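# Route a cable through a mesh tray onto the mat

## Task

Pick up the cable lying on the table next to the wire-mesh cable tray and set it along the tray's length. Bring one of its ends out of the tray over the drop-out lip on the tray's side wall and rest that end on the mat. When you finish, the cable must have no kinks and must not fold back on itself at any point. The robot must stay upright and level: a fall or a lasting tilt fails the task.

## Robot and tools

ROBOT. TidyBot++ is a mobile base, 0.54 m long, 0.50 m wide and 0.38 m tall, on four powered casters. It carries a single seven-joint arm with a two-finger gripper. The shoulder sits 0.12 m ahead of the base centre and 0.68 m above the floor. The upper arm is 0.42 m, the forearm 0.31 m, and the hand 0.31 m from wrist to the hand point. The arm starts folded with the hand pointing down; the hand then sticks out up to 0.08 m past the base front. There are two cameras: base_camera (on the base, looking forward and down, 644x364 pixels) and wrist_camera (on the hand, looking along it, 644x476 pixels, fisheye).

FRAMES. The base frame has its origin on the floor under the base centre, with x forward, y left and z up, in metres. hand_pose and hand_target are reported in this frame. The hand point is midway between the finger pads. The hand's own z axis points out along the fingers, and the fingers close along its y axis. The odometry frame is the base frame as it was at scene start. base_odometry comes from wheel turns only, so slip shows up as travel. Heading is in radians, left positive, from -3.142 to 3.142. base_tilt is in degrees, positive when leaning forward or to the right.

move. One call runs one action, built from base, joints, target and speeds; cameras and blocking are extra options.
- base: an object with any of translate_m (forward positive, -2 to 2 m), strafe_m (left positive, -2 to 2 m) and rotate_rad (counter-clockwise seen from above is positive, -6.3 to 6.3 rad). These are offsets from where the base currently is, measured along its axes when the command starts. They are not poses.
- joints: an object of absolute targets by name, in radians: joint_1_rad to joint_7_rad. It can also hold gripper_pos, from 0 (open, pads about 85 mm apart) to 1 (closed). joint_2_rad is limited to ±2.249, joint_4_rad to ±2.579 and joint_6_rad to ±2.099. The other joints turn freely but take the shorter way round, so step them less than half a turn at a time. Signs: joint_1_rad positive turns the arm clockwise from above, opposite to heading. joint_2_rad at 0 holds the upper arm vertical, and positive tips it forward. joint_4_rad at 0 is a straight elbow; negative bends the forearm forward when joint_3_rad is 3.14. joint_6_rad negative bends the hand forward. With the hand pointing down, joint_7_rad positive turns it counter-clockwise, and at 1.57 the fingers open left and right. 'done' tolerances are 0.039 for joints 1 to 4, 0.095 for joints 5 to 7, and 0.03 for the gripper.
- target: one flat list of seven numbers [x, y, z, qw, qx, qy, qz]. This is an absolute hand pose in the base frame, in metres plus a unit quaternion. Alongside target, joints may hold only gripper_pos.
- speeds: optional caps for this action only. translate_m and strafe_m take 0.05 to 0.5 m/s, and rotate_rad takes 0.1 to 1.57 rad/s. When translating and strafing together, give the speed under one key only.
- cameras: a list drawn from base_camera, wrist_camera and all. Leaving it out means all; [] means none.
- blocking: true or omitted waits until everything is at rest. false returns after about 0.5 s while motion continues.
An action lasts at most 15 s, and base moves time out after 14 s.

wait(seconds 0 to 10, cameras) lets time pass and returns the state. stop(cameras) brakes all running motions. zoom_image(camera, region=[x0, y0, x1, y1]) gives a closer look at the latest image, in pixels from the top-left, at most 504x504. read_manual(section='licences') only returns licence texts. finished_scene(scene) takes the current scene's number and ends it; this cannot be undone.

RESULTS. The 'move' line reads done or the worst status. base_status, joint_status and hand_status can read moving, done, off_target (resting away from target and possibly still pushing), not_followed, stopped, contact_stop, time_out, torque_fault or limit_stop_at_motor_heat. You also get joint_positions, hand_pose, hand_target, motor_effort (percent of maximum, with the action's peak in brackets), Motor temperatures, base_odometry, base_tilt, on_its_own and scene_time. The 'pictures' line gives the image order. Warnings include 'joint command not followed', 'pose unreachable', ARM HIT, MOTOR HOT and OVER-TEMPERATURE FAULT. A refused call, an uncommanded stop or a torque fault cancels the later move, wait and finished_scene calls in the same reply.

TIPS. A target usually stops within about 3 cm. To fix it, add (wanted minus read position) to your last target. To keep the hand still, send hand_target back as the next target, not hand_pose. A held load makes the arm sag; correct for it the same way. A straight-down hand can rise only to about 0.94 m, and only near the base. Closed fingertips reach about 20 mm past the hand point. Something may briefly tug on the cable while you hold it.

AVOID. Do not drop the cable or let go of it while it is moving. Avoid slams, hard hits, strong pushes, and large forces or twists on the gripper. Do not squeeze hard on a part that is still resting on something. Keep the base still whenever the arm could catch on something about 0.6 m or higher, because the robot can tip. Avoid reaching far out from the folded pose over nearby furniture, and avoid swinging a stretched-out arm sideways. Torque sensors fault at 104.5 N m for joints 1 to 4 and 51.3 N m for joints 5 to 7, which freezes the arm for 10 s. Motors warn at 60 °C and fail at 75 °C, so do not hold loads or a stretched-out pose for long. The arm does not avoid the table or the base on its own.

Each tool is called after "Emit:" as a command line: name --argument value for each argument, lists and objects as JSON in quotes; but a table of rows of numbers goes row by row, as --pt "numbers of a row", without its own name.

## Session

Emit:
move

Scene clock: 0.00 s.
Motor temperatures (°C): [33 30 33 31 41 37 39]
base_odometry: x=+0.000 y=+0.000 heading=+0.000
base_tilt: forward=+0.6 right=-0.6
base_status: not commanded
joint_positions: joint_1_rad=-0.016 joint_2_rad=-0.305 joint_3_rad=+3.156 joint_4_rad=-2.516 joint_5_rad=-0.004 joint_6_rad=-0.903 joint_7_rad=+1.618 gripper_pos=+0.000
joint_status: not commanded
motor_effort: joint_1_rad=+0 joint_2_rad=-2 joint_3_rad=+0 joint_4_rad=+14 joint_5_rad=+0 joint_6_rad=+1 joint_7_rad=+1
hand_pose: x=+0.2532 y=+0.0030 z=+0.5841 quat_wxyz=(-0.003, +1.000, +0.023, +0.013) (m; base frame)
hand_target: x=+0.2539 y=+0.0030 z=+0.5845 quat_wxyz=(-0.003, +1.000, +0.023, +0.014) (m; base frame)
hand_status: not commanded
pictures: base_camera, wrist_camera

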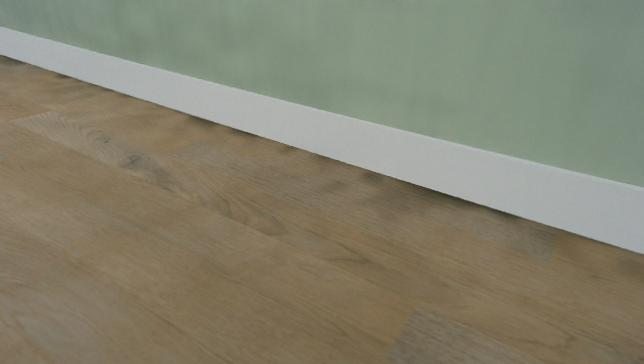

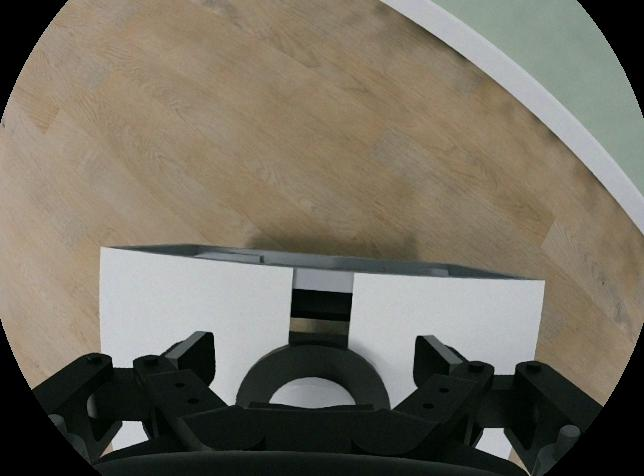

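Emit:
move --base '{"rotate_rad": 1.0}'

Emit:
move --base '{"rotate_rad": 1.0}'

Scene clock: 4.07 s.
Motor temperatures (°C): [33 30 33 31 41 37 39]
move: done
base_odometry: x=+0.000 y=+0.000 heading=+0.999
base_tilt: forward=+0.6 right=-0.6
base_status: done
joint_positions: joint_1_rad=-0.016 joint_2_rad=-0.305 joint_3_rad=+3.156 joint_4_rad=-2.516 joint_5_rad=-0.004 joint_6_rad=-0.903 joint_7_rad=+1.618 gripper_pos=+0.000
joint_status: not commanded
motor_effort: joint_1_rad=+0(1) joint_2_rad=-2(3) joint_3_rad=-1(1) joint_4_rad=+14(14) joint_5_rad=-1(2) joint_6_rad=+0(2) joint_7_rad=-1(1)
hand_pose: x=+0.2532 y=+0.0030 z=+0.5841 quat_wxyz=(-0.003, +1.000, +0.023, +0.013) (m; base frame)
hand_target: x=+0.2539 y=+0.0030 z=+0.5845 quat_wxyz=(-0.003, +1.000, +0.023, +0.014) (m; base frame)
hand_status: not commanded
pictures: base_camera, wrist_camera

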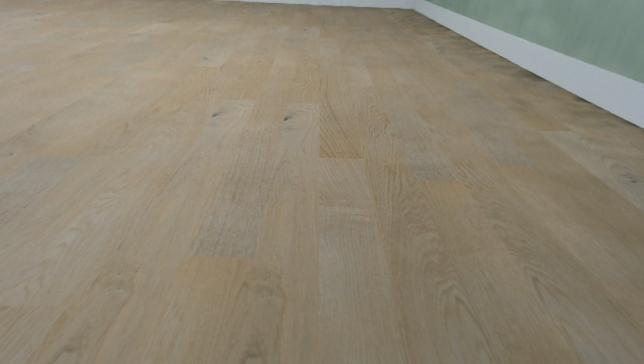

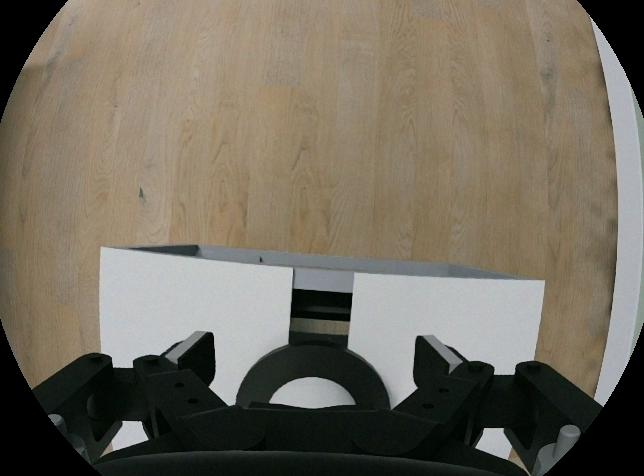

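Scene clock: 5.93 s.
Motor temperatures (°C): [33 30 33 31 41 37 39]
move: done
base_odometry: x=+0.000 y=+0.000 heading=+1.998
base_tilt: forward=+0.6 right=-0.6
base_status: done
joint_positions: joint_1_rad=-0.016 joint_2_rad=-0.305 joint_3_rad=+3.156 joint_4_rad=-2.516 joint_5_rad=-0.004 joint_6_rad=-0.903 joint_7_rad=+1.618 gripper_pos=+0.000
joint_status: not commanded
motor_effort: joint_1_rad=-1(1) joint_2_rad=-3(3) joint_3_rad=+0(1) joint_4_rad=+14(14) joint_5_rad=-1(2) joint_6_rad=+0(1) joint_7_rad=+1(1)
hand_pose: x=+0.2532 y=+0.0030 z=+0.5841 quat_wxyz=(-0.003, +1.000, +0.023, +0.013) (m; base frame)
hand_target: x=+0.2539 y=+0.0030 z=+0.5845 quat_wxyz=(-0.003, +1.000, +0.023, +0.014) (m; base frame)
hand_status: not commanded
pictures: base_camera, wrist_camera

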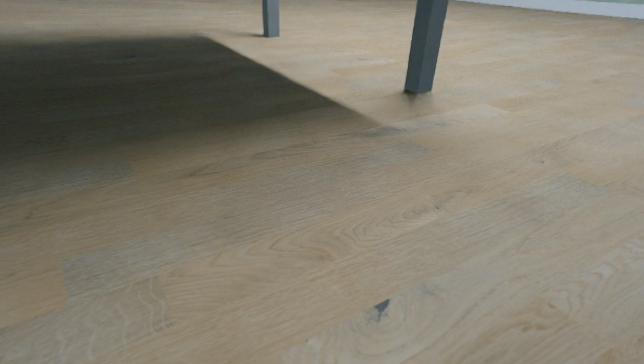

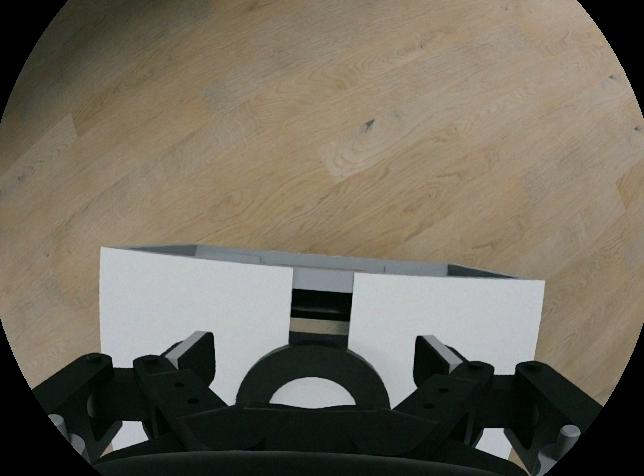

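Emit:
move --base '{"rotate_rad": 0.7}'

Scene clock: 11.13 s.
Motor temperatures (°C): [33 30 33 31 41 37 39]
move: done
base_odometry: x=+0.000 y=+0.000 heading=+2.698
base_tilt: forward=+0.6 right=-0.6
base_status: done
joint_positions: joint_1_rad=-0.016 joint_2_rad=-0.305 joint_3_rad=+3.156 joint_4_rad=-2.516 joint_5_rad=-0.004 joint_6_rad=-0.903 joint_7_rad=+1.618 gripper_pos=+0.000
joint_status: not commanded
motor_effort: joint_1_rad=+0(1) joint_2_rad=-3(3) joint_3_rad=+0(1) joint_4_rad=+14(14) joint_5_rad=-1(2) joint_6_rad=+0(1) joint_7_rad=+0(1)
hand_pose: x=+0.2532 y=+0.0030 z=+0.5841 quat_wxyz=(-0.003, +1.000, +0.023, +0.013) (m; base frame)
hand_target: x=+0.2539 y=+0.0030 z=+0.5845 quat_wxyz=(-0.003, +1.000, +0.023, +0.014) (m; base frame)
hand_status: not commanded
pictures: base_camera, wrist_camera

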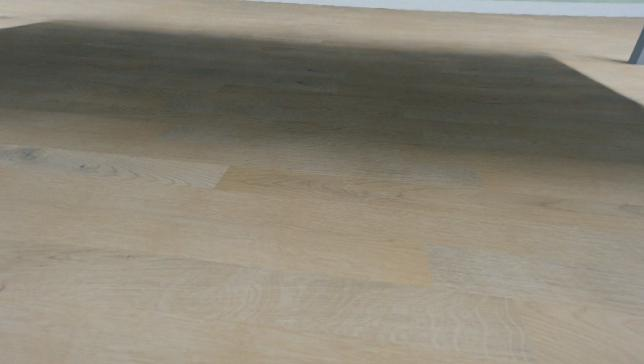

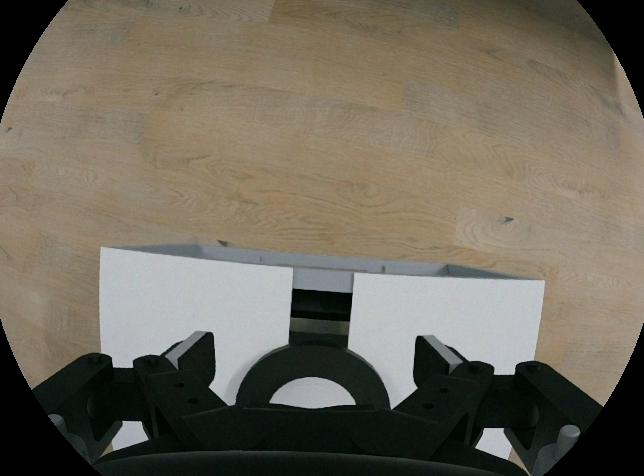

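Emit:
move --joints '{"joint_1_rad": 0.0, "joint_2_rad": -0.3, "joint_3_rad": 3.14, "joint_4_rad": -1.9, "joint_5_rad": 0.0, "joint_6_rad": -0.55, "joint_7_rad": 1.6}'

Scene clock: 28.27 s.
Motor temperatures (°C): [32 30 33 31 41 37 39]
move: done
base_odometry: x=+0.000 y=+0.000 heading=+2.698
base_tilt: forward=+0.6 right=-0.6
base_status: not commanded
joint_positions: joint_1_rad=-0.016 joint_2_rad=-0.305 joint_3_rad=+3.156 joint_4_rad=-1.922 joint_5_rad=-0.004 joint_6_rad=-0.611 joint_7_rad=+1.618 gripper_pos=+0.000
joint_status: all done
motor_effort: joint_1_rad=-1(2) joint_2_rad=-10(10) joint_3_rad=+0(2) joint_4_rad=+21(22) joint_5_rad=+0(2) joint_6_rad=+7(8) joint_7_rad=+0(2)
hand_pose: x=+0.5534 y=+0.0021 z=+0.8784 quat_wxyz=(+0.006, +0.897, +0.020, +0.441) (m; base frame)
hand_target: x=+0.5694 y=+0.0021 z=+0.9042 quat_wxyz=(+0.007, +0.879, +0.014, +0.476) (m; base frame)
hand_status: not commanded
pictures: base_camera, wrist_camera
camera_calibration:
wrist_camera: T_world_to_cam=[[0.0244614, -0.99885, 0.0412268, -0.0546941], [-0.593844, -0.047693, -0.803165, 1.09388], [0.804208, -0.00483575, -0.594328, 0.213512], [0, 0, 0, 1]] pos_world=[0.479225, -0.00142812, 1.00772]

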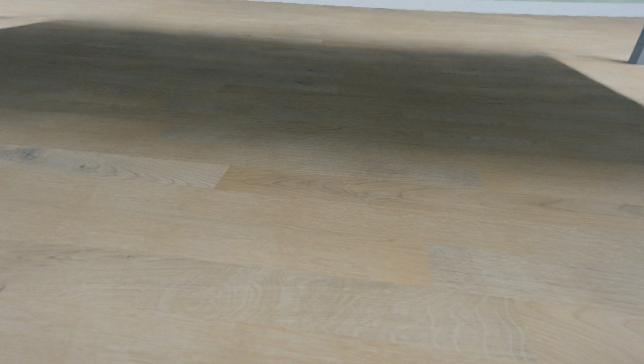

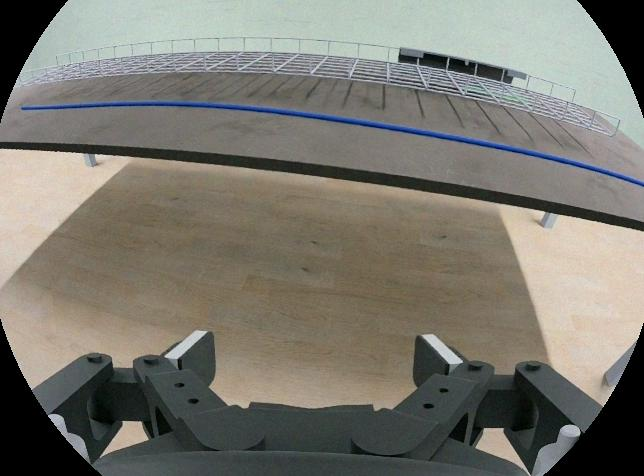

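Emit:
zoom_image --camera "wrist_camera" --region '[330, 20, 644, 240]'

Emit:
zoom_image --camera "wrist_camera" --region '[0, 20, 330, 240]'

Scaled by 1.605.

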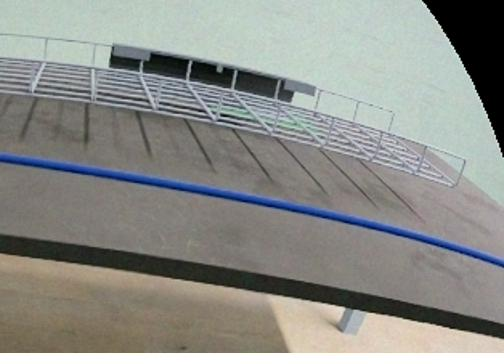

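Scaled by 1.527.

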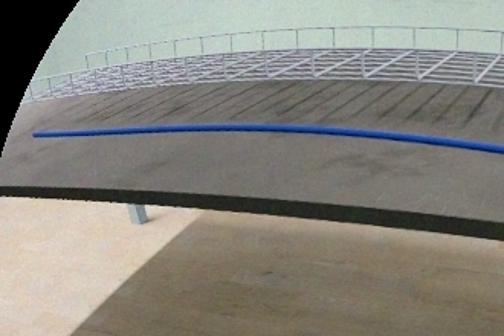

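Emit:
move --joints '{"joint_1_rad": 0.0, "joint_2_rad": 0.1, "joint_3_rad": 3.14, "joint_4_rad": -0.7, "joint_5_rad": 0.0, "joint_6_rad": -1.5, "joint_7_rad": 1.6}' --cameras '["wrist_camera"]'

Scene clock: 41.53 s.
Motor temperatures (°C): [32 30 33 31 41 37 39]
move: done
base_odometry: x=+0.000 y=+0.000 heading=+2.698
base_tilt: forward=+0.6 right=-0.6
base_status: not commanded
joint_positions: joint_1_rad=-0.016 joint_2_rad=+0.070 joint_3_rad=+3.156 joint_4_rad=-0.723 joint_5_rad=-0.004 joint_6_rad=-1.455 joint_7_rad=+1.618 gripper_pos=+0.000
joint_status: all done
motor_effort: joint_1_rad=+0(2) joint_2_rad=-19(19) joint_3_rad=+0(2) joint_4_rad=+16(23) joint_5_rad=+0(2) joint_6_rad=+6(9) joint_7_rad=+1(2)
hand_pose: x=+0.6150 y=+0.0037 z=+1.1272 quat_wxyz=(+0.009, +0.901, +0.023, +0.432) (m; base frame)
hand_target: x=+0.6186 y=+0.0021 z=+1.1121 quat_wxyz=(+0.006, +0.913, +0.014, +0.408) (m; base frame)
hand_status: not commanded
pictures: wrist_camera
camera_calibration:
wrist_camera: T_world_to_cam=[[0.027657, -0.998506, 0.0471252, -0.0734756], [-0.609066, -0.0542144, -0.791264, 1.32633], [0.792637, -0.00681841, -0.609656, 0.336249], [0, 0, 0, 1]] pos_world=[0.543334, 0.000833242, 1.25794]

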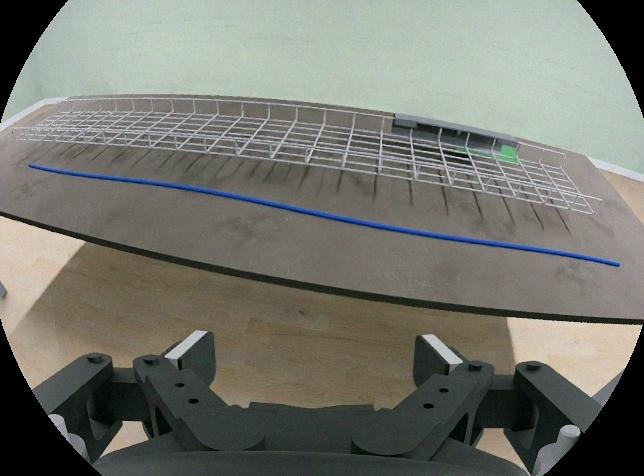

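Emit:
zoom_image --camera "wrist_camera" --region '[360, 90, 640, 290]'

Emit:
zoom_image --camera "wrist_camera" --region '[0, 80, 280, 280]'

Scaled by 1.800.

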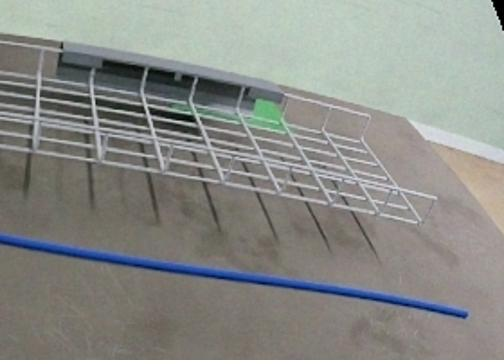

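Scaled by 1.800.

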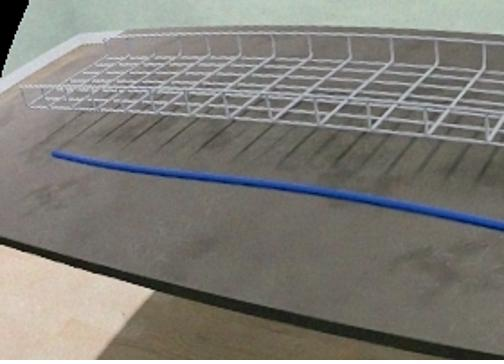

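Emit:
move --base '{"rotate_rad": -0.155}' --cameras '[]'

Emit:
move --base '{"translate_m": 0.45, "strafe_m": 0.0}' --cameras '["wrist_camera"]'

Scene clock: 141.20 s.
Motor temperatures (°C): [32 30 33 32 41 37 39]
move: done
base_odometry: x=+0.000 y=+0.000 heading=+2.543
base_tilt: forward=+0.6 right=-0.6
base_status: done
joint_positions: joint_1_rad=-0.002 joint_2_rad=+0.071 joint_3_rad=+3.149 joint_4_rad=-0.723 joint_5_rad=-0.004 joint_6_rad=-1.457 joint_7_rad=+1.618 gripper_pos=+0.000
joint_status: not commanded
motor_effort: joint_1_rad=-1(3) joint_2_rad=-19(20) joint_3_rad=+0(3) joint_4_rad=+16(17) joint_5_rad=+0(2) joint_6_rad=+7(8) joint_7_rad=+0(1)
hand_pose: x=+0.6152 y=+0.0004 z=+1.1260 quat_wxyz=(+0.010, +0.902, +0.020, +0.430) (m; base frame)
hand_target: x=+0.6186 y=+0.0021 z=+1.1121 quat_wxyz=(+0.006, +0.913, +0.014, +0.408) (m; base frame)
hand_status: not commanded
pictures: none
No camera images: "cameras" was empty.

Scene clock: 143.30 s.
Motor temperatures (°C): [32 30 33 32 41 37 39]
move: done
base_odometry: x=-0.372 y=+0.254 heading=+2.544
base_tilt: forward=+0.6 right=-0.6
base_status: done
joint_positions: joint_1_rad=-0.002 joint_2_rad=+0.098 joint_3_rad=+3.149 joint_4_rad=-0.718 joint_5_rad=-0.004 joint_6_rad=-1.460 joint_7_rad=+1.618 gripper_pos=+0.000
joint_status: not commanded
motor_effort: joint_1_rad=-1(1) joint_2_rad=-20(24) joint_3_rad=+0(1) joint_4_rad=+17(18) joint_5_rad=+0(2) joint_6_rad=+7(8) joint_7_rad=+0(1)
hand_pose: x=+0.6264 y=+0.0004 z=+1.1137 quat_wxyz=(+0.009, +0.908, +0.020, +0.419) (m; base frame)
hand_target: x=+0.6186 y=+0.0021 z=+1.1121 quat_wxyz=(+0.006, +0.913, +0.014, +0.408) (m; base frame)
hand_status: not commanded
pictures: wrist_camera
camera_calibration:
wrist_camera: T_world_to_cam=[[0.0228211, -0.998678, 0.0460629, -0.0722071], [-0.632322, -0.050107, -0.773084, 1.31676], [0.77437, -0.011484, -0.632629, 0.356033], [0, 0, 0, 1]] pos_world=[0.558563, -0.00204404, 1.24653]

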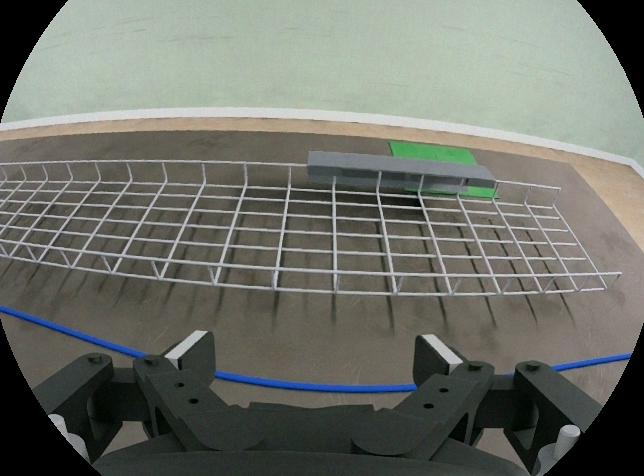

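Emit:
zoom_image --camera "wrist_camera" --region '[290, 120, 640, 320]'

Scaled by 1.440.

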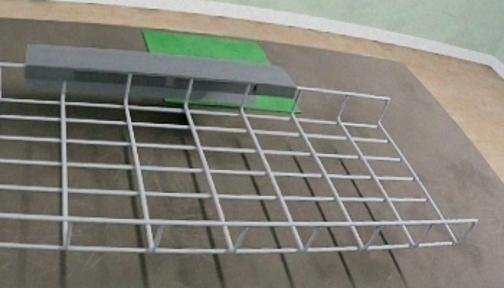

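Emit:
move --base '{"translate_m": 0.304, "strafe_m": 1.25}' --joints '{"joint_1_rad": 0.0, "joint_2_rad": 0.244, "joint_3_rad": 3.14, "joint_4_rad": -0.93, "joint_5_rad": 0.0, "joint_6_rad": -1.967, "joint_7_rad": 3.14}' --cameras '["wrist_camera"]'

Scene clock: 199.77 s.
Motor temperatures (°C): [32 30 33 32 41 37 39]
move: done
base_odometry: x=-1.327 y=-0.609 heading=+2.544
base_tilt: forward=+0.6 right=-0.5
base_status: done
joint_positions: joint_1_rad=-0.003 joint_2_rad=+0.222 joint_3_rad=+3.147 joint_4_rad=-0.925 joint_5_rad=-0.004 joint_6_rad=-1.917 joint_7_rad=+3.067 gripper_pos=+0.000
joint_status: all done
motor_effort: joint_1_rad=+0(4) joint_2_rad=-23(26) joint_3_rad=+0(4) joint_4_rad=+15(17) joint_5_rad=-1(3) joint_6_rad=+0(7) joint_7_rad=+0(2)
hand_pose: x=+0.5224 y=+0.0018 z=+0.9111 quat_wxyz=(+0.025, +0.733, +0.679, +0.029) (m; base frame)
hand_target: x=+0.5108 y=+0.0019 z=+0.9003 quat_wxyz=(+0.000, +0.707, +0.707, +0.000) (m; base frame)
hand_status: not commanded
pictures: wrist_camera
camera_calibration:
wrist_camera: T_world_to_cam=[[0.993558, -0.070254, 0.0889252, -0.606979], [-0.0679847, -0.997285, -0.0282995, 0.122741], [0.090672, 0.0220716, -0.995636, 0.996195], [0, 0, 0, 1]] pos_world=[0.521086, 0.0577779, 1.0493]

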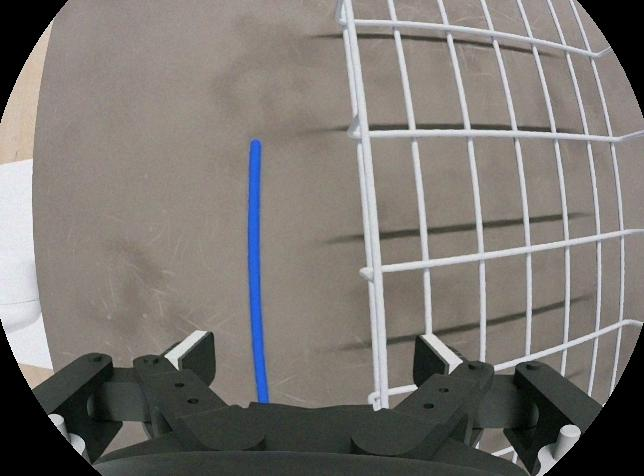

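Emit:
move --joints '{"joint_1_rad": 0.0, "joint_2_rad": 0.13, "joint_3_rad": 3.14, "joint_4_rad": -1.401, "joint_5_rad": 0.0, "joint_6_rad": -1.61, "joint_7_rad": 3.2}' --cameras '["wrist_camera"]'

Scene clock: 225.20 s.
Motor temperatures (°C): [32 30 33 32 41 37 39]
move: done
base_odometry: x=-1.327 y=-0.609 heading=+2.544
base_tilt: forward=+0.6 right=-0.6
base_status: not commanded
joint_positions: joint_1_rad=-0.003 joint_2_rad=+0.149 joint_3_rad=+3.147 joint_4_rad=-1.392 joint_5_rad=-0.004 joint_6_rad=-1.663 joint_7_rad=+3.126 gripper_pos=+0.000
joint_status: all done
motor_effort: joint_1_rad=+0(2) joint_2_rad=-22(25) joint_3_rad=+0(2) joint_4_rad=+16(17) joint_5_rad=+0(2) joint_6_rad=-1(2) joint_7_rad=-1(2)
hand_pose: x=+0.4765 y=+0.0018 z=+0.7968 quat_wxyz=(-0.023, +0.713, +0.700, -0.021) (m; base frame)
hand_target: x=+0.4878 y=+0.0019 z=+0.8002 quat_wxyz=(+0.000, +0.686, +0.728, +0.000) (m; base frame)
hand_status: not commanded
pictures: wrist_camera
camera_calibration:
wrist_camera: T_world_to_cam=[[0.998707, -0.0126057, -0.0492404, -0.443652], [-0.0137551, -0.999639, -0.0230751, 0.0863648], [-0.0489317, 0.0237226, -0.99852, 0.955374], [0, 0, 0, 1]] pos_world=[0.491015, 0.0580772, 0.934108]

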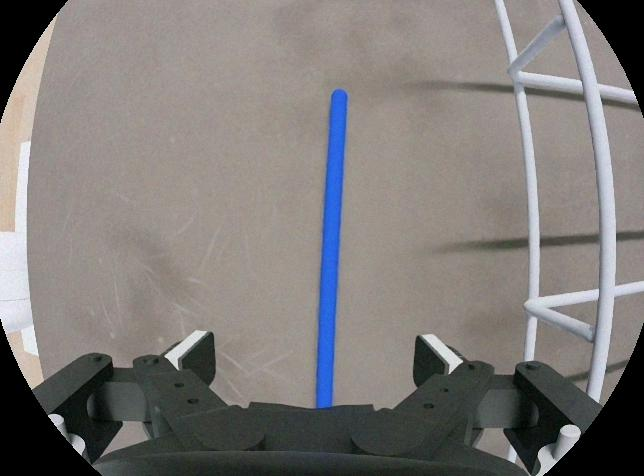

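Emit:
move --joints '{"joint_2_rad": 0.1, "joint_4_rad": -1.52, "joint_6_rad": -1.462, "gripper_pos": 0.3}' --cameras '["wrist_camera"]'

Scene clock: 249.90 s.
Motor temperatures (°C): [32 30 33 32 41 37 39]
move: done
base_odometry: x=-1.327 y=-0.609 heading=+2.544
base_tilt: forward=+0.6 right=-0.6
base_status: not commanded
joint_positions: joint_1_rad=-0.003 joint_2_rad=+0.122 joint_3_rad=+3.147 joint_4_rad=-1.512 joint_5_rad=-0.004 joint_6_rad=-1.514 joint_7_rad=+3.126 gripper_pos=+0.300
joint_status: all done
motor_effort: joint_1_rad=-1(1) joint_2_rad=-21(22) joint_3_rad=-1(1) joint_4_rad=+17(18) joint_5_rad=-1(2) joint_6_rad=+0(1) joint_7_rad=+0(1)
hand_pose: x=+0.4821 y=+0.0017 z=+0.7684 quat_wxyz=(-0.003, +0.713, +0.701, -0.001) (m; base frame)
hand_target: x=+0.4935 y=+0.0019 z=+0.7743 quat_wxyz=(+0.022, +0.685, +0.728, +0.021) (m; base frame)
hand_status: not commanded
pictures: wrist_camera
camera_calibration:
wrist_camera: T_world_to_cam=[[0.999905, -0.0123653, 0.00605045, -0.493724], [-0.012218, -0.999642, -0.0238127, 0.0855627], [0.00634273, 0.0237365, -0.999698, 0.901528], [0, 0, 0, 1]] pos_world=[0.489005, 0.0580279, 0.90628]

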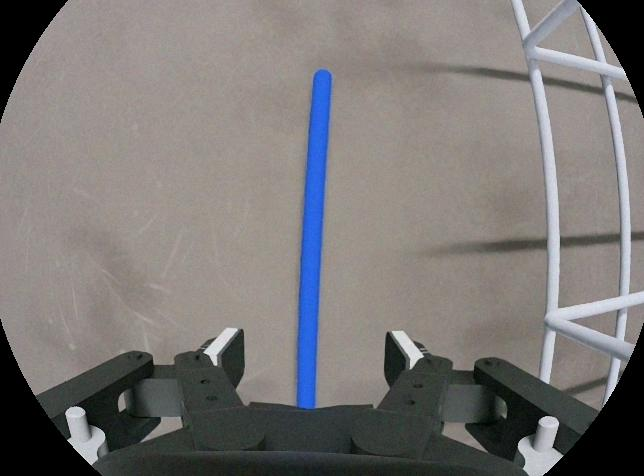

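Emit:
move --joints '{"joint_2_rad": 0.09, "joint_4_rad": -1.59, "joint_6_rad": -1.396, "gripper_pos": 0.5}' --cameras '["wrist_camera"]'

Scene clock: 264.47 s.
Motor temperatures (°C): [32 30 33 32 41 37 39]
move: done
base_odometry: x=-1.327 y=-0.609 heading=+2.544
base_tilt: forward=+0.6 right=-0.6
base_status: not commanded
joint_positions: joint_1_rad=-0.003 joint_2_rad=+0.111 joint_3_rad=+3.147 joint_4_rad=-1.584 joint_5_rad=-0.004 joint_6_rad=-1.447 joint_7_rad=+3.126 gripper_pos=+0.500
joint_status: all done
motor_effort: joint_1_rad=-1(2) joint_2_rad=-20(22) joint_3_rad=-1(1) joint_4_rad=+17(19) joint_5_rad=+0(2) joint_6_rad=+0(1) joint_7_rad=-1(1)
hand_pose: x=+0.4774 y=+0.0017 z=+0.7498 quat_wxyz=(-0.001, +0.713, +0.701, +0.001) (m; base frame)
hand_target: x=+0.4897 y=+0.0019 z=+0.7560 quat_wxyz=(+0.024, +0.685, +0.728, +0.023) (m; base frame)
hand_status: not commanded
pictures: wrist_camera
camera_calibration:
wrist_camera: T_world_to_cam=[[0.999851, -0.0125633, 0.0118603, -0.49322], [-0.0122771, -0.999639, -0.0239027, 0.0851455], [0.0121563, 0.0237536, -0.999644, 0.880195], [0, 0, 0, 1]] pos_world=[0.483492, 0.0580105, 0.887767]

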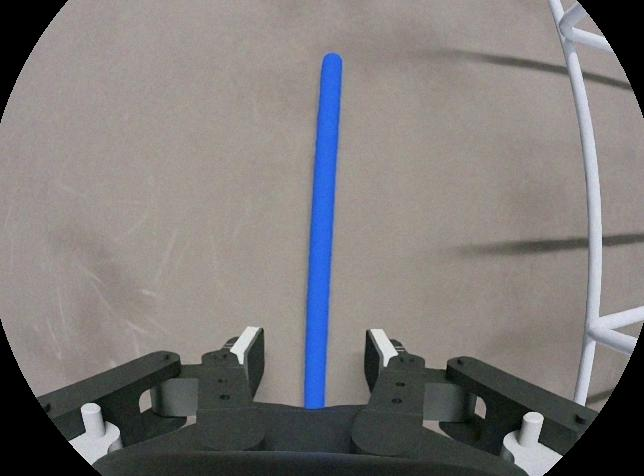

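Emit:
move --joints '{"joint_2_rad": 0.094, "joint_4_rad": -1.618, "joint_6_rad": -1.365}' --cameras '["wrist_camera"]'

Scene clock: 277.10 s.
Motor temperatures (°C): [32 30 33 32 41 37 39]
move: done
base_odometry: x=-1.327 y=-0.609 heading=+2.544
base_tilt: forward=+0.6 right=-0.6
base_status: not commanded
joint_positions: joint_1_rad=-0.003 joint_2_rad=+0.111 joint_3_rad=+3.147 joint_4_rad=-1.612 joint_5_rad=-0.004 joint_6_rad=-1.413 joint_7_rad=+3.126 gripper_pos=+0.500
joint_status: all done
motor_effort: joint_1_rad=-1(1) joint_2_rad=-20(22) joint_3_rad=+0(1) joint_4_rad=+17(18) joint_5_rad=-1(2) joint_6_rad=+0(2) joint_7_rad=+0(1)
hand_pose: x=+0.4781 y=+0.0017 z=+0.7410 quat_wxyz=(+0.001, +0.713, +0.701, +0.003) (m; base frame)
hand_target: x=+0.4898 y=+0.0019 z=+0.7458 quat_wxyz=(+0.023, +0.685, +0.728, +0.022) (m; base frame)
hand_status: not commanded
pictures: wrist_camera
camera_calibration:
wrist_camera: T_world_to_cam=[[0.999755, -0.0126297, 0.0181972, -0.498483], [-0.0121924, -0.999639, -0.0239472, 0.0849249], [0.0184931, 0.0237195, -0.999548, 0.868323], [0, 0, 0, 1]] pos_world=[0.483338, 0.0580023, 0.879035]

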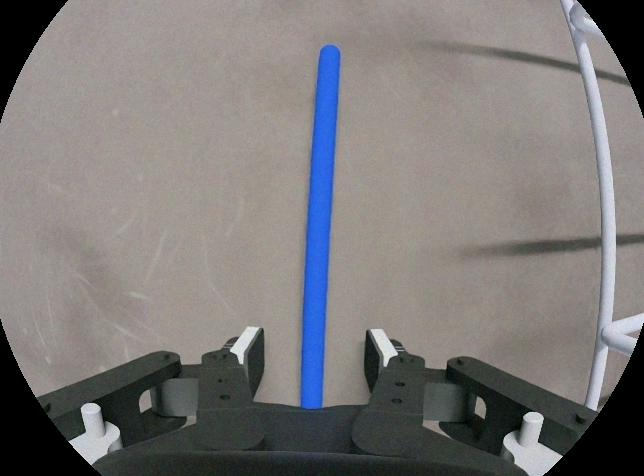

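Emit:
move --joints '{"gripper_pos": 0.8}' --cameras '["wrist_camera"]'

Scene clock: 283.10 s.
Motor temperatures (°C): [32 31 33 32 41 37 39]
move: done
base_odometry: x=-1.327 y=-0.609 heading=+2.544
base_tilt: forward=+0.6 right=-0.6
base_status: not commanded
joint_positions: joint_1_rad=-0.003 joint_2_rad=+0.111 joint_3_rad=+3.147 joint_4_rad=-1.612 joint_5_rad=-0.004 joint_6_rad=-1.412 joint_7_rad=+3.126 gripper_pos=+0.800
joint_status: all done
motor_effort: joint_1_rad=+0(1) joint_2_rad=-21(21) joint_3_rad=-1(1) joint_4_rad=+17(17) joint_5_rad=+0(1) joint_6_rad=+0(1) joint_7_rad=+0(1)
hand_pose: x=+0.4782 y=+0.0017 z=+0.7410 quat_wxyz=(+0.001, +0.713, +0.701, +0.003) (m; base frame)
hand_target: x=+0.4898 y=+0.0019 z=+0.7458 quat_wxyz=(+0.023, +0.685, +0.728, +0.022) (m; base frame)
hand_status: not commanded
pictures: wrist_camera
camera_calibration:
wrist_camera: T_world_to_cam=[[0.999751, -0.0126303, 0.0183798, -0.498674], [-0.0121886, -0.999639, -0.0239489, 0.0849248], [0.0186756, 0.0237189, -0.999544, 0.868233], [0, 0, 0, 1]] pos_world=[0.48337, 0.0580022, 0.879036]

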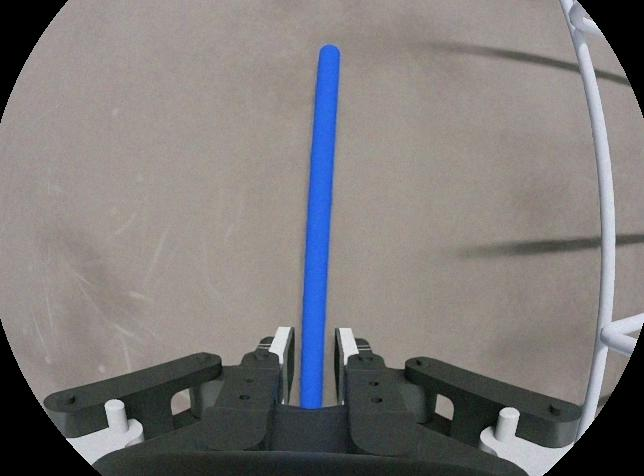

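Emit:
move --joints '{"joint_4_rad": -1.634, "joint_6_rad": -1.345}' --cameras '[]'

Emit:
move --joints '{"gripper_pos": 0.9}' --cameras '["wrist_camera"]'

Scene clock: 291.37 s.
Motor temperatures (°C): [32 31 33 32 41 37 39]
move: done
base_odometry: x=-1.327 y=-0.609 heading=+2.544
base_tilt: forward=+0.6 right=-0.6
base_status: not commanded
joint_positions: joint_1_rad=-0.003 joint_2_rad=+0.108 joint_3_rad=+3.147 joint_4_rad=-1.624 joint_5_rad=-0.004 joint_6_rad=-1.394 joint_7_rad=+3.126 gripper_pos=+0.800
joint_status: all done
motor_effort: joint_1_rad=+0(1) joint_2_rad=-20(21) joint_3_rad=+0(1) joint_4_rad=+16(17) joint_5_rad=-1(2) joint_6_rad=+1(2) joint_7_rad=+0(1)
hand_pose: x=+0.4794 y=+0.0017 z=+0.7383 quat_wxyz=(+0.004, +0.713, +0.701, +0.007) (m; base frame)
hand_target: x=+0.4903 y=+0.0019 z=+0.7409 quat_wxyz=(+0.025, +0.685, +0.728, +0.024) (m; base frame)
hand_status: not commanded
pictures: none
No camera images: "cameras" was empty.

Scene clock: 291.90 s.
Motor temperatures (°C): [32 31 33 32 41 37 39]
move: done
base_odometry: x=-1.327 y=-0.609 heading=+2.544
base_tilt: forward=+0.6 right=-0.6
base_status: not commanded
joint_positions: joint_1_rad=-0.003 joint_2_rad=+0.108 joint_3_rad=+3.147 joint_4_rad=-1.624 joint_5_rad=-0.004 joint_6_rad=-1.394 joint_7_rad=+3.126 gripper_pos=+0.897
joint_status: all done
motor_effort: joint_1_rad=+0(1) joint_2_rad=-20(21) joint_3_rad=+0(1) joint_4_rad=+16(17) joint_5_rad=-1(2) joint_6_rad=+0(1) joint_7_rad=+1(1)
hand_pose: x=+0.4794 y=+0.0017 z=+0.7385 quat_wxyz=(+0.004, +0.713, +0.701, +0.007) (m; base frame)
hand_target: x=+0.4903 y=+0.0019 z=+0.7409 quat_wxyz=(+0.025, +0.685, +0.728, +0.024) (m; base frame)
hand_status: not commanded
pictures: wrist_camera
camera_calibration:
wrist_camera: T_world_to_cam=[[0.999534, -0.0126345, 0.0277939, -0.506697], [-0.0119673, -0.999639, -0.0240439, 0.0848332], [0.0280877, 0.0237001, -0.999324, 0.860981], [0, 0, 0, 1]] pos_world=[0.483293, 0.0579954, 0.876522]

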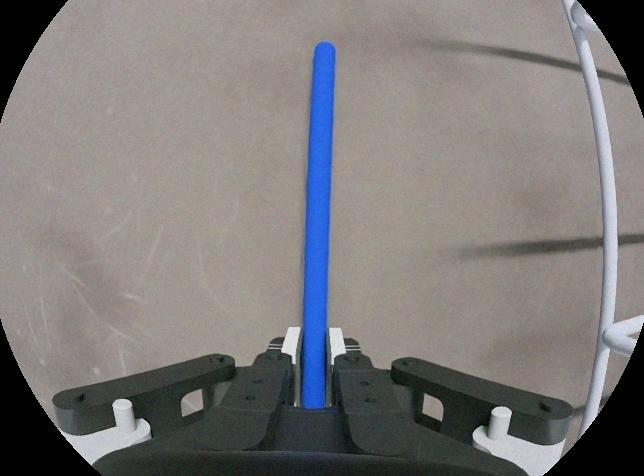

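Emit:
move --joints '{"gripper_pos": 0.95}' --cameras '["wrist_camera"]'

Scene clock: 295.13 s.
Motor temperatures (°C): [32 31 33 32 41 37 39]
move: done
base_odometry: x=-1.327 y=-0.609 heading=+2.544
base_tilt: forward=+0.6 right=-0.6
base_status: not commanded
joint_positions: joint_1_rad=-0.003 joint_2_rad=+0.107 joint_3_rad=+3.147 joint_4_rad=-1.624 joint_5_rad=-0.004 joint_6_rad=-1.394 joint_7_rad=+3.126 gripper_pos=+0.930
joint_status: all done
motor_effort: joint_1_rad=+1(1) joint_2_rad=-20(20) joint_3_rad=+0(1) joint_4_rad=+16(17) joint_5_rad=+0(1) joint_6_rad=+1(1) joint_7_rad=+0(1)
hand_pose: x=+0.4794 y=+0.0017 z=+0.7388 quat_wxyz=(+0.005, +0.713, +0.701, +0.007) (m; base frame)
hand_target: x=+0.4903 y=+0.0019 z=+0.7409 quat_wxyz=(+0.025, +0.685, +0.728, +0.024) (m; base frame)
hand_status: not commanded
pictures: wrist_camera
camera_calibration:
wrist_camera: T_world_to_cam=[[0.99951, -0.012635, 0.02865, -0.507296], [-0.0119471, -0.999639, -0.024056, 0.0848383], [0.0289436, 0.0237019, -0.9993, 0.860821], [0, 0, 0, 1]] pos_world=[0.483146, 0.0579949, 0.876793]

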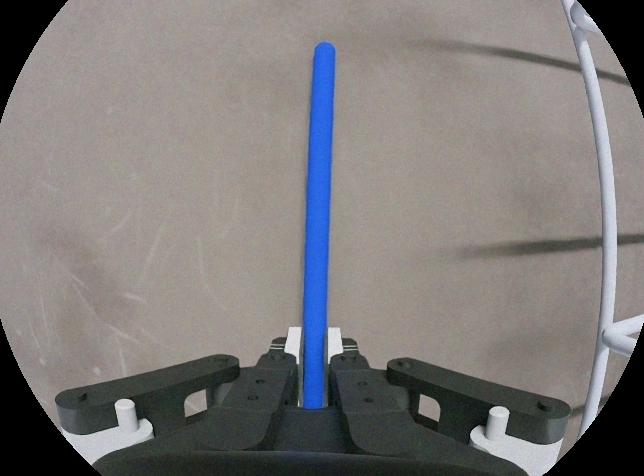

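Emit:
move --joints '{"joint_2_rad": 0.11, "joint_4_rad": -1.44, "joint_6_rad": -1.55, "gripper_pos": 0.97}' --cameras '["wrist_camera"]'

Scene clock: 334.53 s.
Motor temperatures (°C): [32 31 33 32 41 37 39]
move: done
base_odometry: x=-1.327 y=-0.609 heading=+2.544
base_tilt: forward=+0.6 right=-0.6
base_status: not commanded
joint_positions: joint_1_rad=-0.003 joint_2_rad=+0.107 joint_3_rad=+3.147 joint_4_rad=-1.463 joint_5_rad=-0.004 joint_6_rad=-1.501 joint_7_rad=+3.127 gripper_pos=+0.941
joint_status: all done
motor_effort: joint_1_rad=-1(1) joint_2_rad=-21(23) joint_3_rad=-1(2) joint_4_rad=+18(19) joint_5_rad=-1(3) joint_6_rad=+1(2) joint_7_rad=-1(1)
hand_pose: x=+0.5004 y=+0.0017 z=+0.7900 quat_wxyz=(+0.024, +0.713, +0.700, +0.027) (m; base frame)
hand_target: x=+0.4924 y=+0.0019 z=+0.7955 quat_wxyz=(+0.015, +0.685, +0.728, +0.014) (m; base frame)
hand_status: not commanded
pictures: wrist_camera
camera_calibration:
wrist_camera: T_world_to_cam=[[0.996426, -0.0121333, 0.08359, -0.57166], [-0.0101119, -0.999647, -0.024563, 0.0857984], [0.0838585, 0.0236299, -0.996197, 0.881531], [0, 0, 0, 1]] pos_world=[0.496561, 0.0580015, 0.928072]

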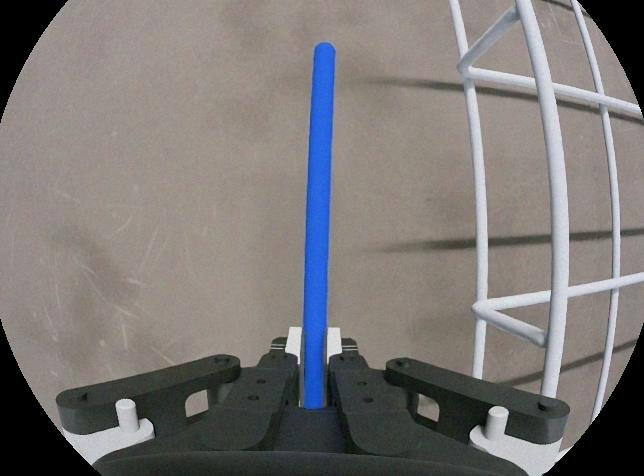

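Emit:
move --joints '{"joint_2_rad": 0.14, "joint_4_rad": -1.147, "joint_6_rad": -1.887}' --cameras '["wrist_camera"]'

Scene clock: 351.90 s.
Motor temperatures (°C): [32 31 33 32 41 37 39]
move: done
base_odometry: x=-1.327 y=-0.609 heading=+2.544
base_tilt: forward=+0.6 right=-0.6
base_status: not commanded
joint_positions: joint_1_rad=-0.003 joint_2_rad=+0.112 joint_3_rad=+3.147 joint_4_rad=-1.171 joint_5_rad=-0.004 joint_6_rad=-1.834 joint_7_rad=+3.127 gripper_pos=+0.941
joint_status: all done
motor_effort: joint_1_rad=-1(2) joint_2_rad=-21(23) joint_3_rad=+0(2) joint_4_rad=+17(19) joint_5_rad=+0(2) joint_6_rad=+1(2) joint_7_rad=-1(1)
hand_pose: x=+0.4750 y=+0.0018 z=+0.8778 quat_wxyz=(+0.007, +0.713, +0.701, +0.010) (m; base frame)
hand_target: x=+0.4694 y=+0.0019 z=+0.8754 quat_wxyz=(-0.012, +0.685, +0.728, -0.011) (m; base frame)
hand_status: not commanded
pictures: wrist_camera
camera_calibration:
wrist_camera: T_world_to_cam=[[0.999295, -0.010829, 0.0359505, -0.513247], [-0.00997023, -0.999663, -0.0239829, 0.0871966], [0.0361981, 0.0236076, -0.999066, 0.996252], [0, 0, 0, 1]] pos_world=[0.477692, 0.0580901, 1.01586]

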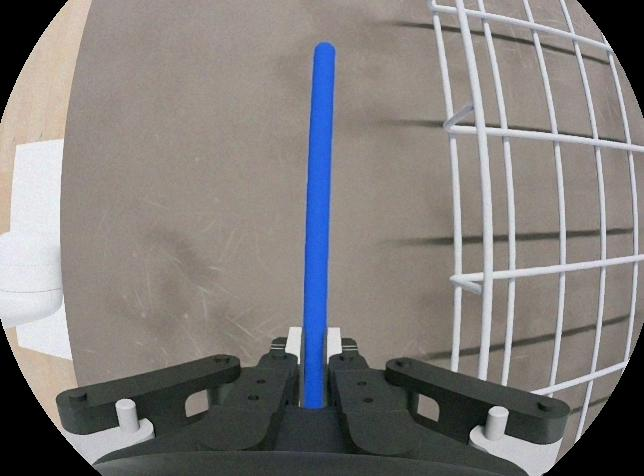

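Emit:
move --base '{"strafe_m": 0.12}' --speeds '{"strafe_m": 0.15}' --joints '{"joint_2_rad": 0.46, "joint_4_rad": -0.84, "joint_6_rad": -1.31}' --cameras '["wrist_camera"]'

Scene clock: 369.93 s.
Motor temperatures (°C): [32 31 33 32 41 37 39]
move: done
base_odometry: x=-1.395 y=-0.708 heading=+2.544
base_tilt: forward=+0.6 right=-0.6
base_status: done
joint_positions: joint_1_rad=+0.001 joint_2_rad=+0.445 joint_3_rad=+3.146 joint_4_rad=-0.868 joint_5_rad=-0.004 joint_6_rad=-1.374 joint_7_rad=+3.127 gripper_pos=+0.941
joint_status: all done
motor_effort: joint_1_rad=-1(4) joint_2_rad=-35(38) joint_3_rad=-2(3) joint_4_rad=+19(20) joint_5_rad=-2(3) joint_6_rad=+5(5) joint_7_rad=+1(1)
hand_pose: x=+0.7409 y=-0.0004 z=+0.8619 quat_wxyz=(+0.158, +0.696, +0.682, +0.161) (m; base frame)
hand_target: x=+0.7665 y=+0.0021 z=+0.8746 quat_wxyz=(+0.191, +0.662, +0.702, +0.181) (m; base frame)
hand_status: not commanded
pictures: wrist_camera
camera_calibration:
wrist_camera: T_world_to_cam=[[0.89306, -0.0138611, 0.449725, -1.0563], [-0.00335148, -0.999703, -0.0241567, 0.0825718], [0.449926, 0.0200662, -0.892841, 0.572696], [0, 0, 0, 1]] pos_world=[0.685948, 0.056414, 0.988366]

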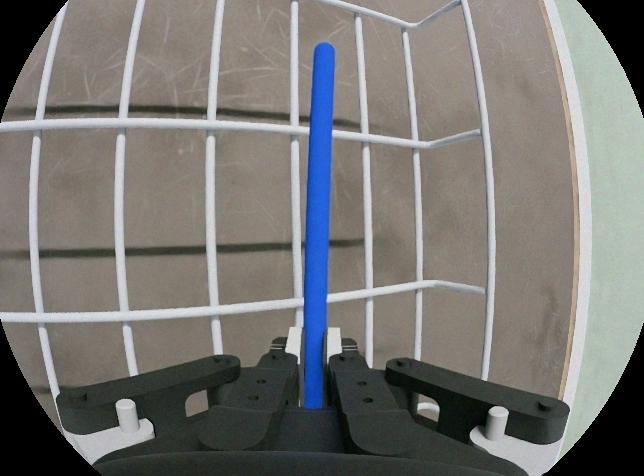

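Emit:
move --joints '{"joint_2_rad": 0.455, "joint_4_rad": -1.12, "joint_6_rad": -1.09}' --cameras '["wrist_camera"]'

Scene clock: 388.20 s.
Motor temperatures (°C): [32 31 33 32 41 37 39]
move: off_target
base_odometry: x=-1.394 y=-0.708 heading=+2.544
base_tilt: forward=+0.6 right=-0.6
base_status: not commanded
joint_positions: joint_1_rad=+0.002 joint_2_rad=+0.413 joint_3_rad=+3.147 joint_4_rad=-1.081 joint_5_rad=-0.002 joint_6_rad=-1.151 joint_7_rad=+3.127 gripper_pos=+0.941
joint_status: joint_2_rad off_target (ended at +0.413, target +0.455); the others done
motor_effort: joint_1_rad=-1(6) joint_2_rad=-23(35) joint_3_rad=-1(3) joint_4_rad=+15(20) joint_5_rad=-2(5) joint_6_rad=+4(6) joint_7_rad=+0(1)
hand_pose: x=+0.7496 y=-0.0022 z=+0.8177 quat_wxyz=(+0.173, +0.693, +0.678, +0.175) (m; base frame)
hand_target: x=+0.7611 y=+0.0022 z=+0.7818 quat_wxyz=(+0.171, +0.666, +0.707, +0.162) (m; base frame)
hand_status: not commanded
pictures: wrist_camera
camera_calibration:
wrist_camera: T_world_to_cam=[[0.873096, -0.0154698, 0.487303, -1.06003], [-0.00507204, -0.999731, -0.0226497, 0.0797614], [0.487522, 0.0173037, -0.872939, 0.484841], [0, 0, 0, 1]] pos_world=[0.689544, 0.0549518, 0.941599]

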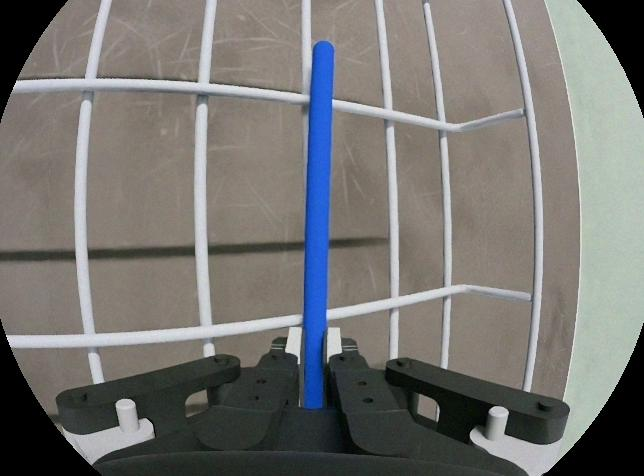

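Emit:
move --joints '{"joint_2_rad": 0.405}' --cameras '[]'

Emit:
move --joints '{"gripper_pos": 0.7}' --cameras '["wrist_camera"]'

Scene clock: 400.50 s.
Motor temperatures (°C): [32 31 33 32 41 37 39]
move: done
base_odometry: x=-1.394 y=-0.708 heading=+2.544
base_tilt: forward=+0.6 right=-0.6
base_status: not commanded
joint_positions: joint_1_rad=+0.002 joint_2_rad=+0.405 joint_3_rad=+3.147 joint_4_rad=-1.096 joint_5_rad=-0.002 joint_6_rad=-1.136 joint_7_rad=+3.127 gripper_pos=+0.941
joint_status: all done
motor_effort: joint_1_rad=+0(2) joint_2_rad=-30(31) joint_3_rad=+0(2) joint_4_rad=+17(17) joint_5_rad=-1(2) joint_6_rad=+4(5) joint_7_rad=+1(1)
hand_pose: x=+0.7491 y=-0.0022 z=+0.8183 quat_wxyz=(+0.176, +0.692, +0.677, +0.178) (m; base frame)
hand_target: x=+0.7553 y=+0.0022 z=+0.8138 quat_wxyz=(+0.189, +0.662, +0.703, +0.179) (m; base frame)
hand_status: not commanded
pictures: none
No camera images: "cameras" was empty.

Scene clock: 401.17 s.
Motor temperatures (°C): [32 31 33 32 41 37 39]
move: done
base_odometry: x=-1.394 y=-0.708 heading=+2.544
base_tilt: forward=+0.6 right=-0.6
base_status: not commanded
joint_positions: joint_1_rad=+0.003 joint_2_rad=+0.405 joint_3_rad=+3.147 joint_4_rad=-1.108 joint_5_rad=-0.002 joint_6_rad=-1.134 joint_7_rad=+3.128 gripper_pos=+0.700
joint_status: all done
motor_effort: joint_1_rad=-2(4) joint_2_rad=-33(34) joint_3_rad=-2(4) joint_4_rad=+18(19) joint_5_rad=-2(4) joint_6_rad=+3(4) joint_7_rad=+0(1)
hand_pose: x=+0.7464 y=-0.0030 z=+0.8129 quat_wxyz=(+0.173, +0.693, +0.678, +0.174) (m; base frame)
hand_target: x=+0.7553 y=+0.0022 z=+0.8138 quat_wxyz=(+0.189, +0.662, +0.703, +0.179) (m; base frame)
hand_status: not commanded
pictures: wrist_camera
camera_calibration:
wrist_camera: T_world_to_cam=[[0.874128, -0.0156918, 0.485442, -1.05411], [-0.00560299, -0.999737, -0.0222271, 0.0789159], [0.485663, 0.0167094, -0.873986, 0.484476], [0, 0, 0, 1]] pos_world=[0.686581, 0.0542589, 0.93689]

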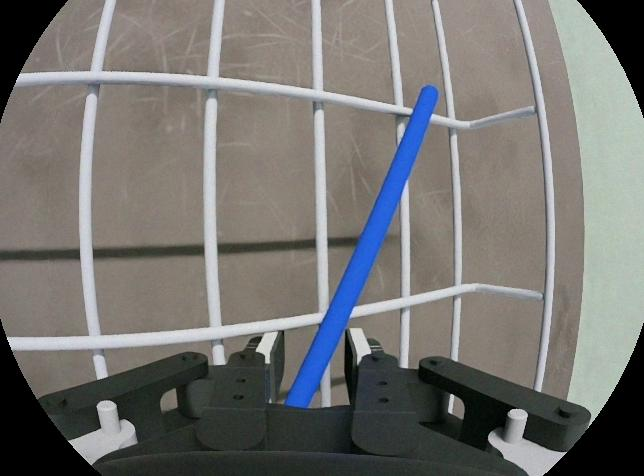

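Emit:
move --joints '{"gripper_pos": 0.4}' --cameras '[]'

Emit:
move --joints '{"joint_2_rad": 0.325, "joint_4_rad": -0.95, "joint_6_rad": -1.39}' --cameras '["wrist_camera"]'

Scene clock: 411.50 s.
Motor temperatures (°C): [32 31 33 32 41 37 39]
move: done
base_odometry: x=-1.394 y=-0.708 heading=+2.544
base_tilt: forward=+0.6 right=-0.6
base_status: not commanded
joint_positions: joint_1_rad=+0.004 joint_2_rad=+0.405 joint_3_rad=+3.147 joint_4_rad=-1.108 joint_5_rad=-0.002 joint_6_rad=-1.123 joint_7_rad=+3.129 gripper_pos=+0.400
joint_status: all done
motor_effort: joint_1_rad=-4(4) joint_2_rad=-34(37) joint_3_rad=-3(4) joint_4_rad=+18(19) joint_5_rad=-3(5) joint_6_rad=+3(3) joint_7_rad=-1(1)
hand_pose: x=+0.7494 y=-0.0034 z=+0.8145 quat_wxyz=(+0.176, +0.692, +0.677, +0.177) (m; base frame)
hand_target: x=+0.7553 y=+0.0022 z=+0.8138 quat_wxyz=(+0.189, +0.662, +0.703, +0.179) (m; base frame)
hand_status: not commanded
pictures: none
No camera images: "cameras" was empty.

Scene clock: 412.90 s.
Motor temperatures (°C): [32 31 33 32 41 37 39]
move: done
base_odometry: x=-1.394 y=-0.708 heading=+2.544
base_tilt: forward=+0.6 right=-0.6
base_status: not commanded
joint_positions: joint_1_rad=+0.002 joint_2_rad=+0.324 joint_3_rad=+3.145 joint_4_rad=-0.966 joint_5_rad=-0.002 joint_6_rad=-1.344 joint_7_rad=+3.129 gripper_pos=+0.400
joint_status: all done
motor_effort: joint_1_rad=+0(5) joint_2_rad=-30(39) joint_3_rad=+0(3) joint_4_rad=+19(21) joint_5_rad=-1(4) joint_6_rad=+4(5) joint_7_rad=+0(1)
hand_pose: x=+0.7064 y=-0.0007 z=+0.8958 quat_wxyz=(+0.176, +0.690, +0.678, +0.179) (m; base frame)
hand_target: x=+0.6968 y=+0.0021 z=+0.8956 quat_wxyz=(+0.171, +0.666, +0.707, +0.162) (m; base frame)
hand_status: not commanded
pictures: wrist_camera
camera_calibration:
wrist_camera: T_world_to_cam=[[0.867659, -0.0118936, 0.497018, -1.06517], [-0.000661692, -0.999741, -0.0227685, 0.0798176], [0.49716, 0.0194265, -0.867442, 0.562407], [0, 0, 0, 1]] pos_world=[0.644647, 0.0562026, 1.01908]

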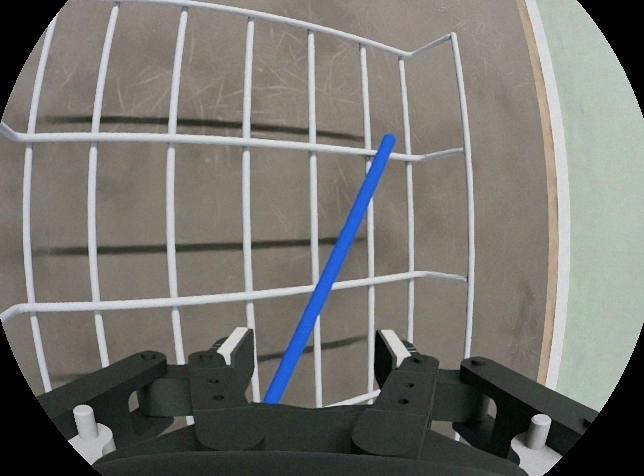

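Emit:
move --base '{"strafe_m": -0.62}' --joints '{"joint_2_rad": 0.23, "joint_4_rad": -0.86, "joint_6_rad": -2.06}' --cameras '["wrist_camera"]'

Scene clock: 425.33 s.
Motor temperatures (°C): [32 31 33 32 41 37 39]
move: done
base_odometry: x=-1.045 y=-0.195 heading=+2.544
base_tilt: forward=+0.6 right=-0.6
base_status: done
joint_positions: joint_1_rad=+0.003 joint_2_rad=+0.229 joint_3_rad=+3.143 joint_4_rad=-0.879 joint_5_rad=-0.002 joint_6_rad=-2.010 joint_7_rad=+3.129 gripper_pos=+0.400
joint_status: all done
motor_effort: joint_1_rad=+0(4) joint_2_rad=-23(33) joint_3_rad=-1(3) joint_4_rad=+15(19) joint_5_rad=-1(3) joint_6_rad=+0(4) joint_7_rad=+1(2)
hand_pose: x=+0.5033 y=+0.0004 z=+0.9206 quat_wxyz=(+0.008, +0.713, +0.701, +0.009) (m; base frame)
hand_target: x=+0.4910 y=+0.0018 z=+0.9256 quat_wxyz=(-0.003, +0.686, +0.728, -0.003) (m; base frame)
hand_status: not commanded
pictures: wrist_camera
camera_calibration:
wrist_camera: T_world_to_cam=[[0.999308, -0.0108584, 0.0355661, -0.542688], [-0.010057, -0.999693, -0.0226366, 0.0859326], [0.035801, 0.0222633, -0.999111, 1.03822], [0, 0, 0, 1]] pos_world=[0.506007, 0.0568992, 1.05855]

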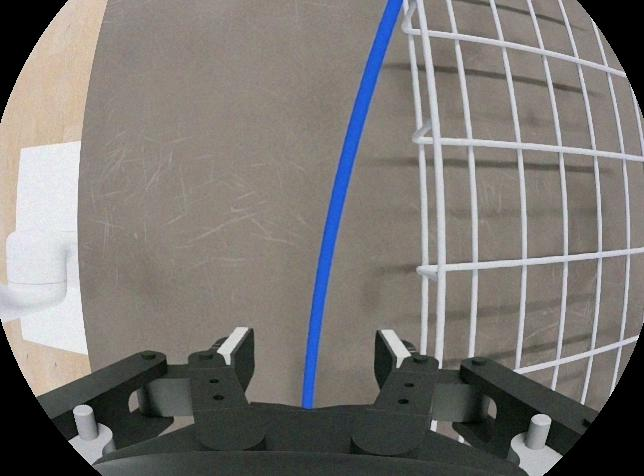

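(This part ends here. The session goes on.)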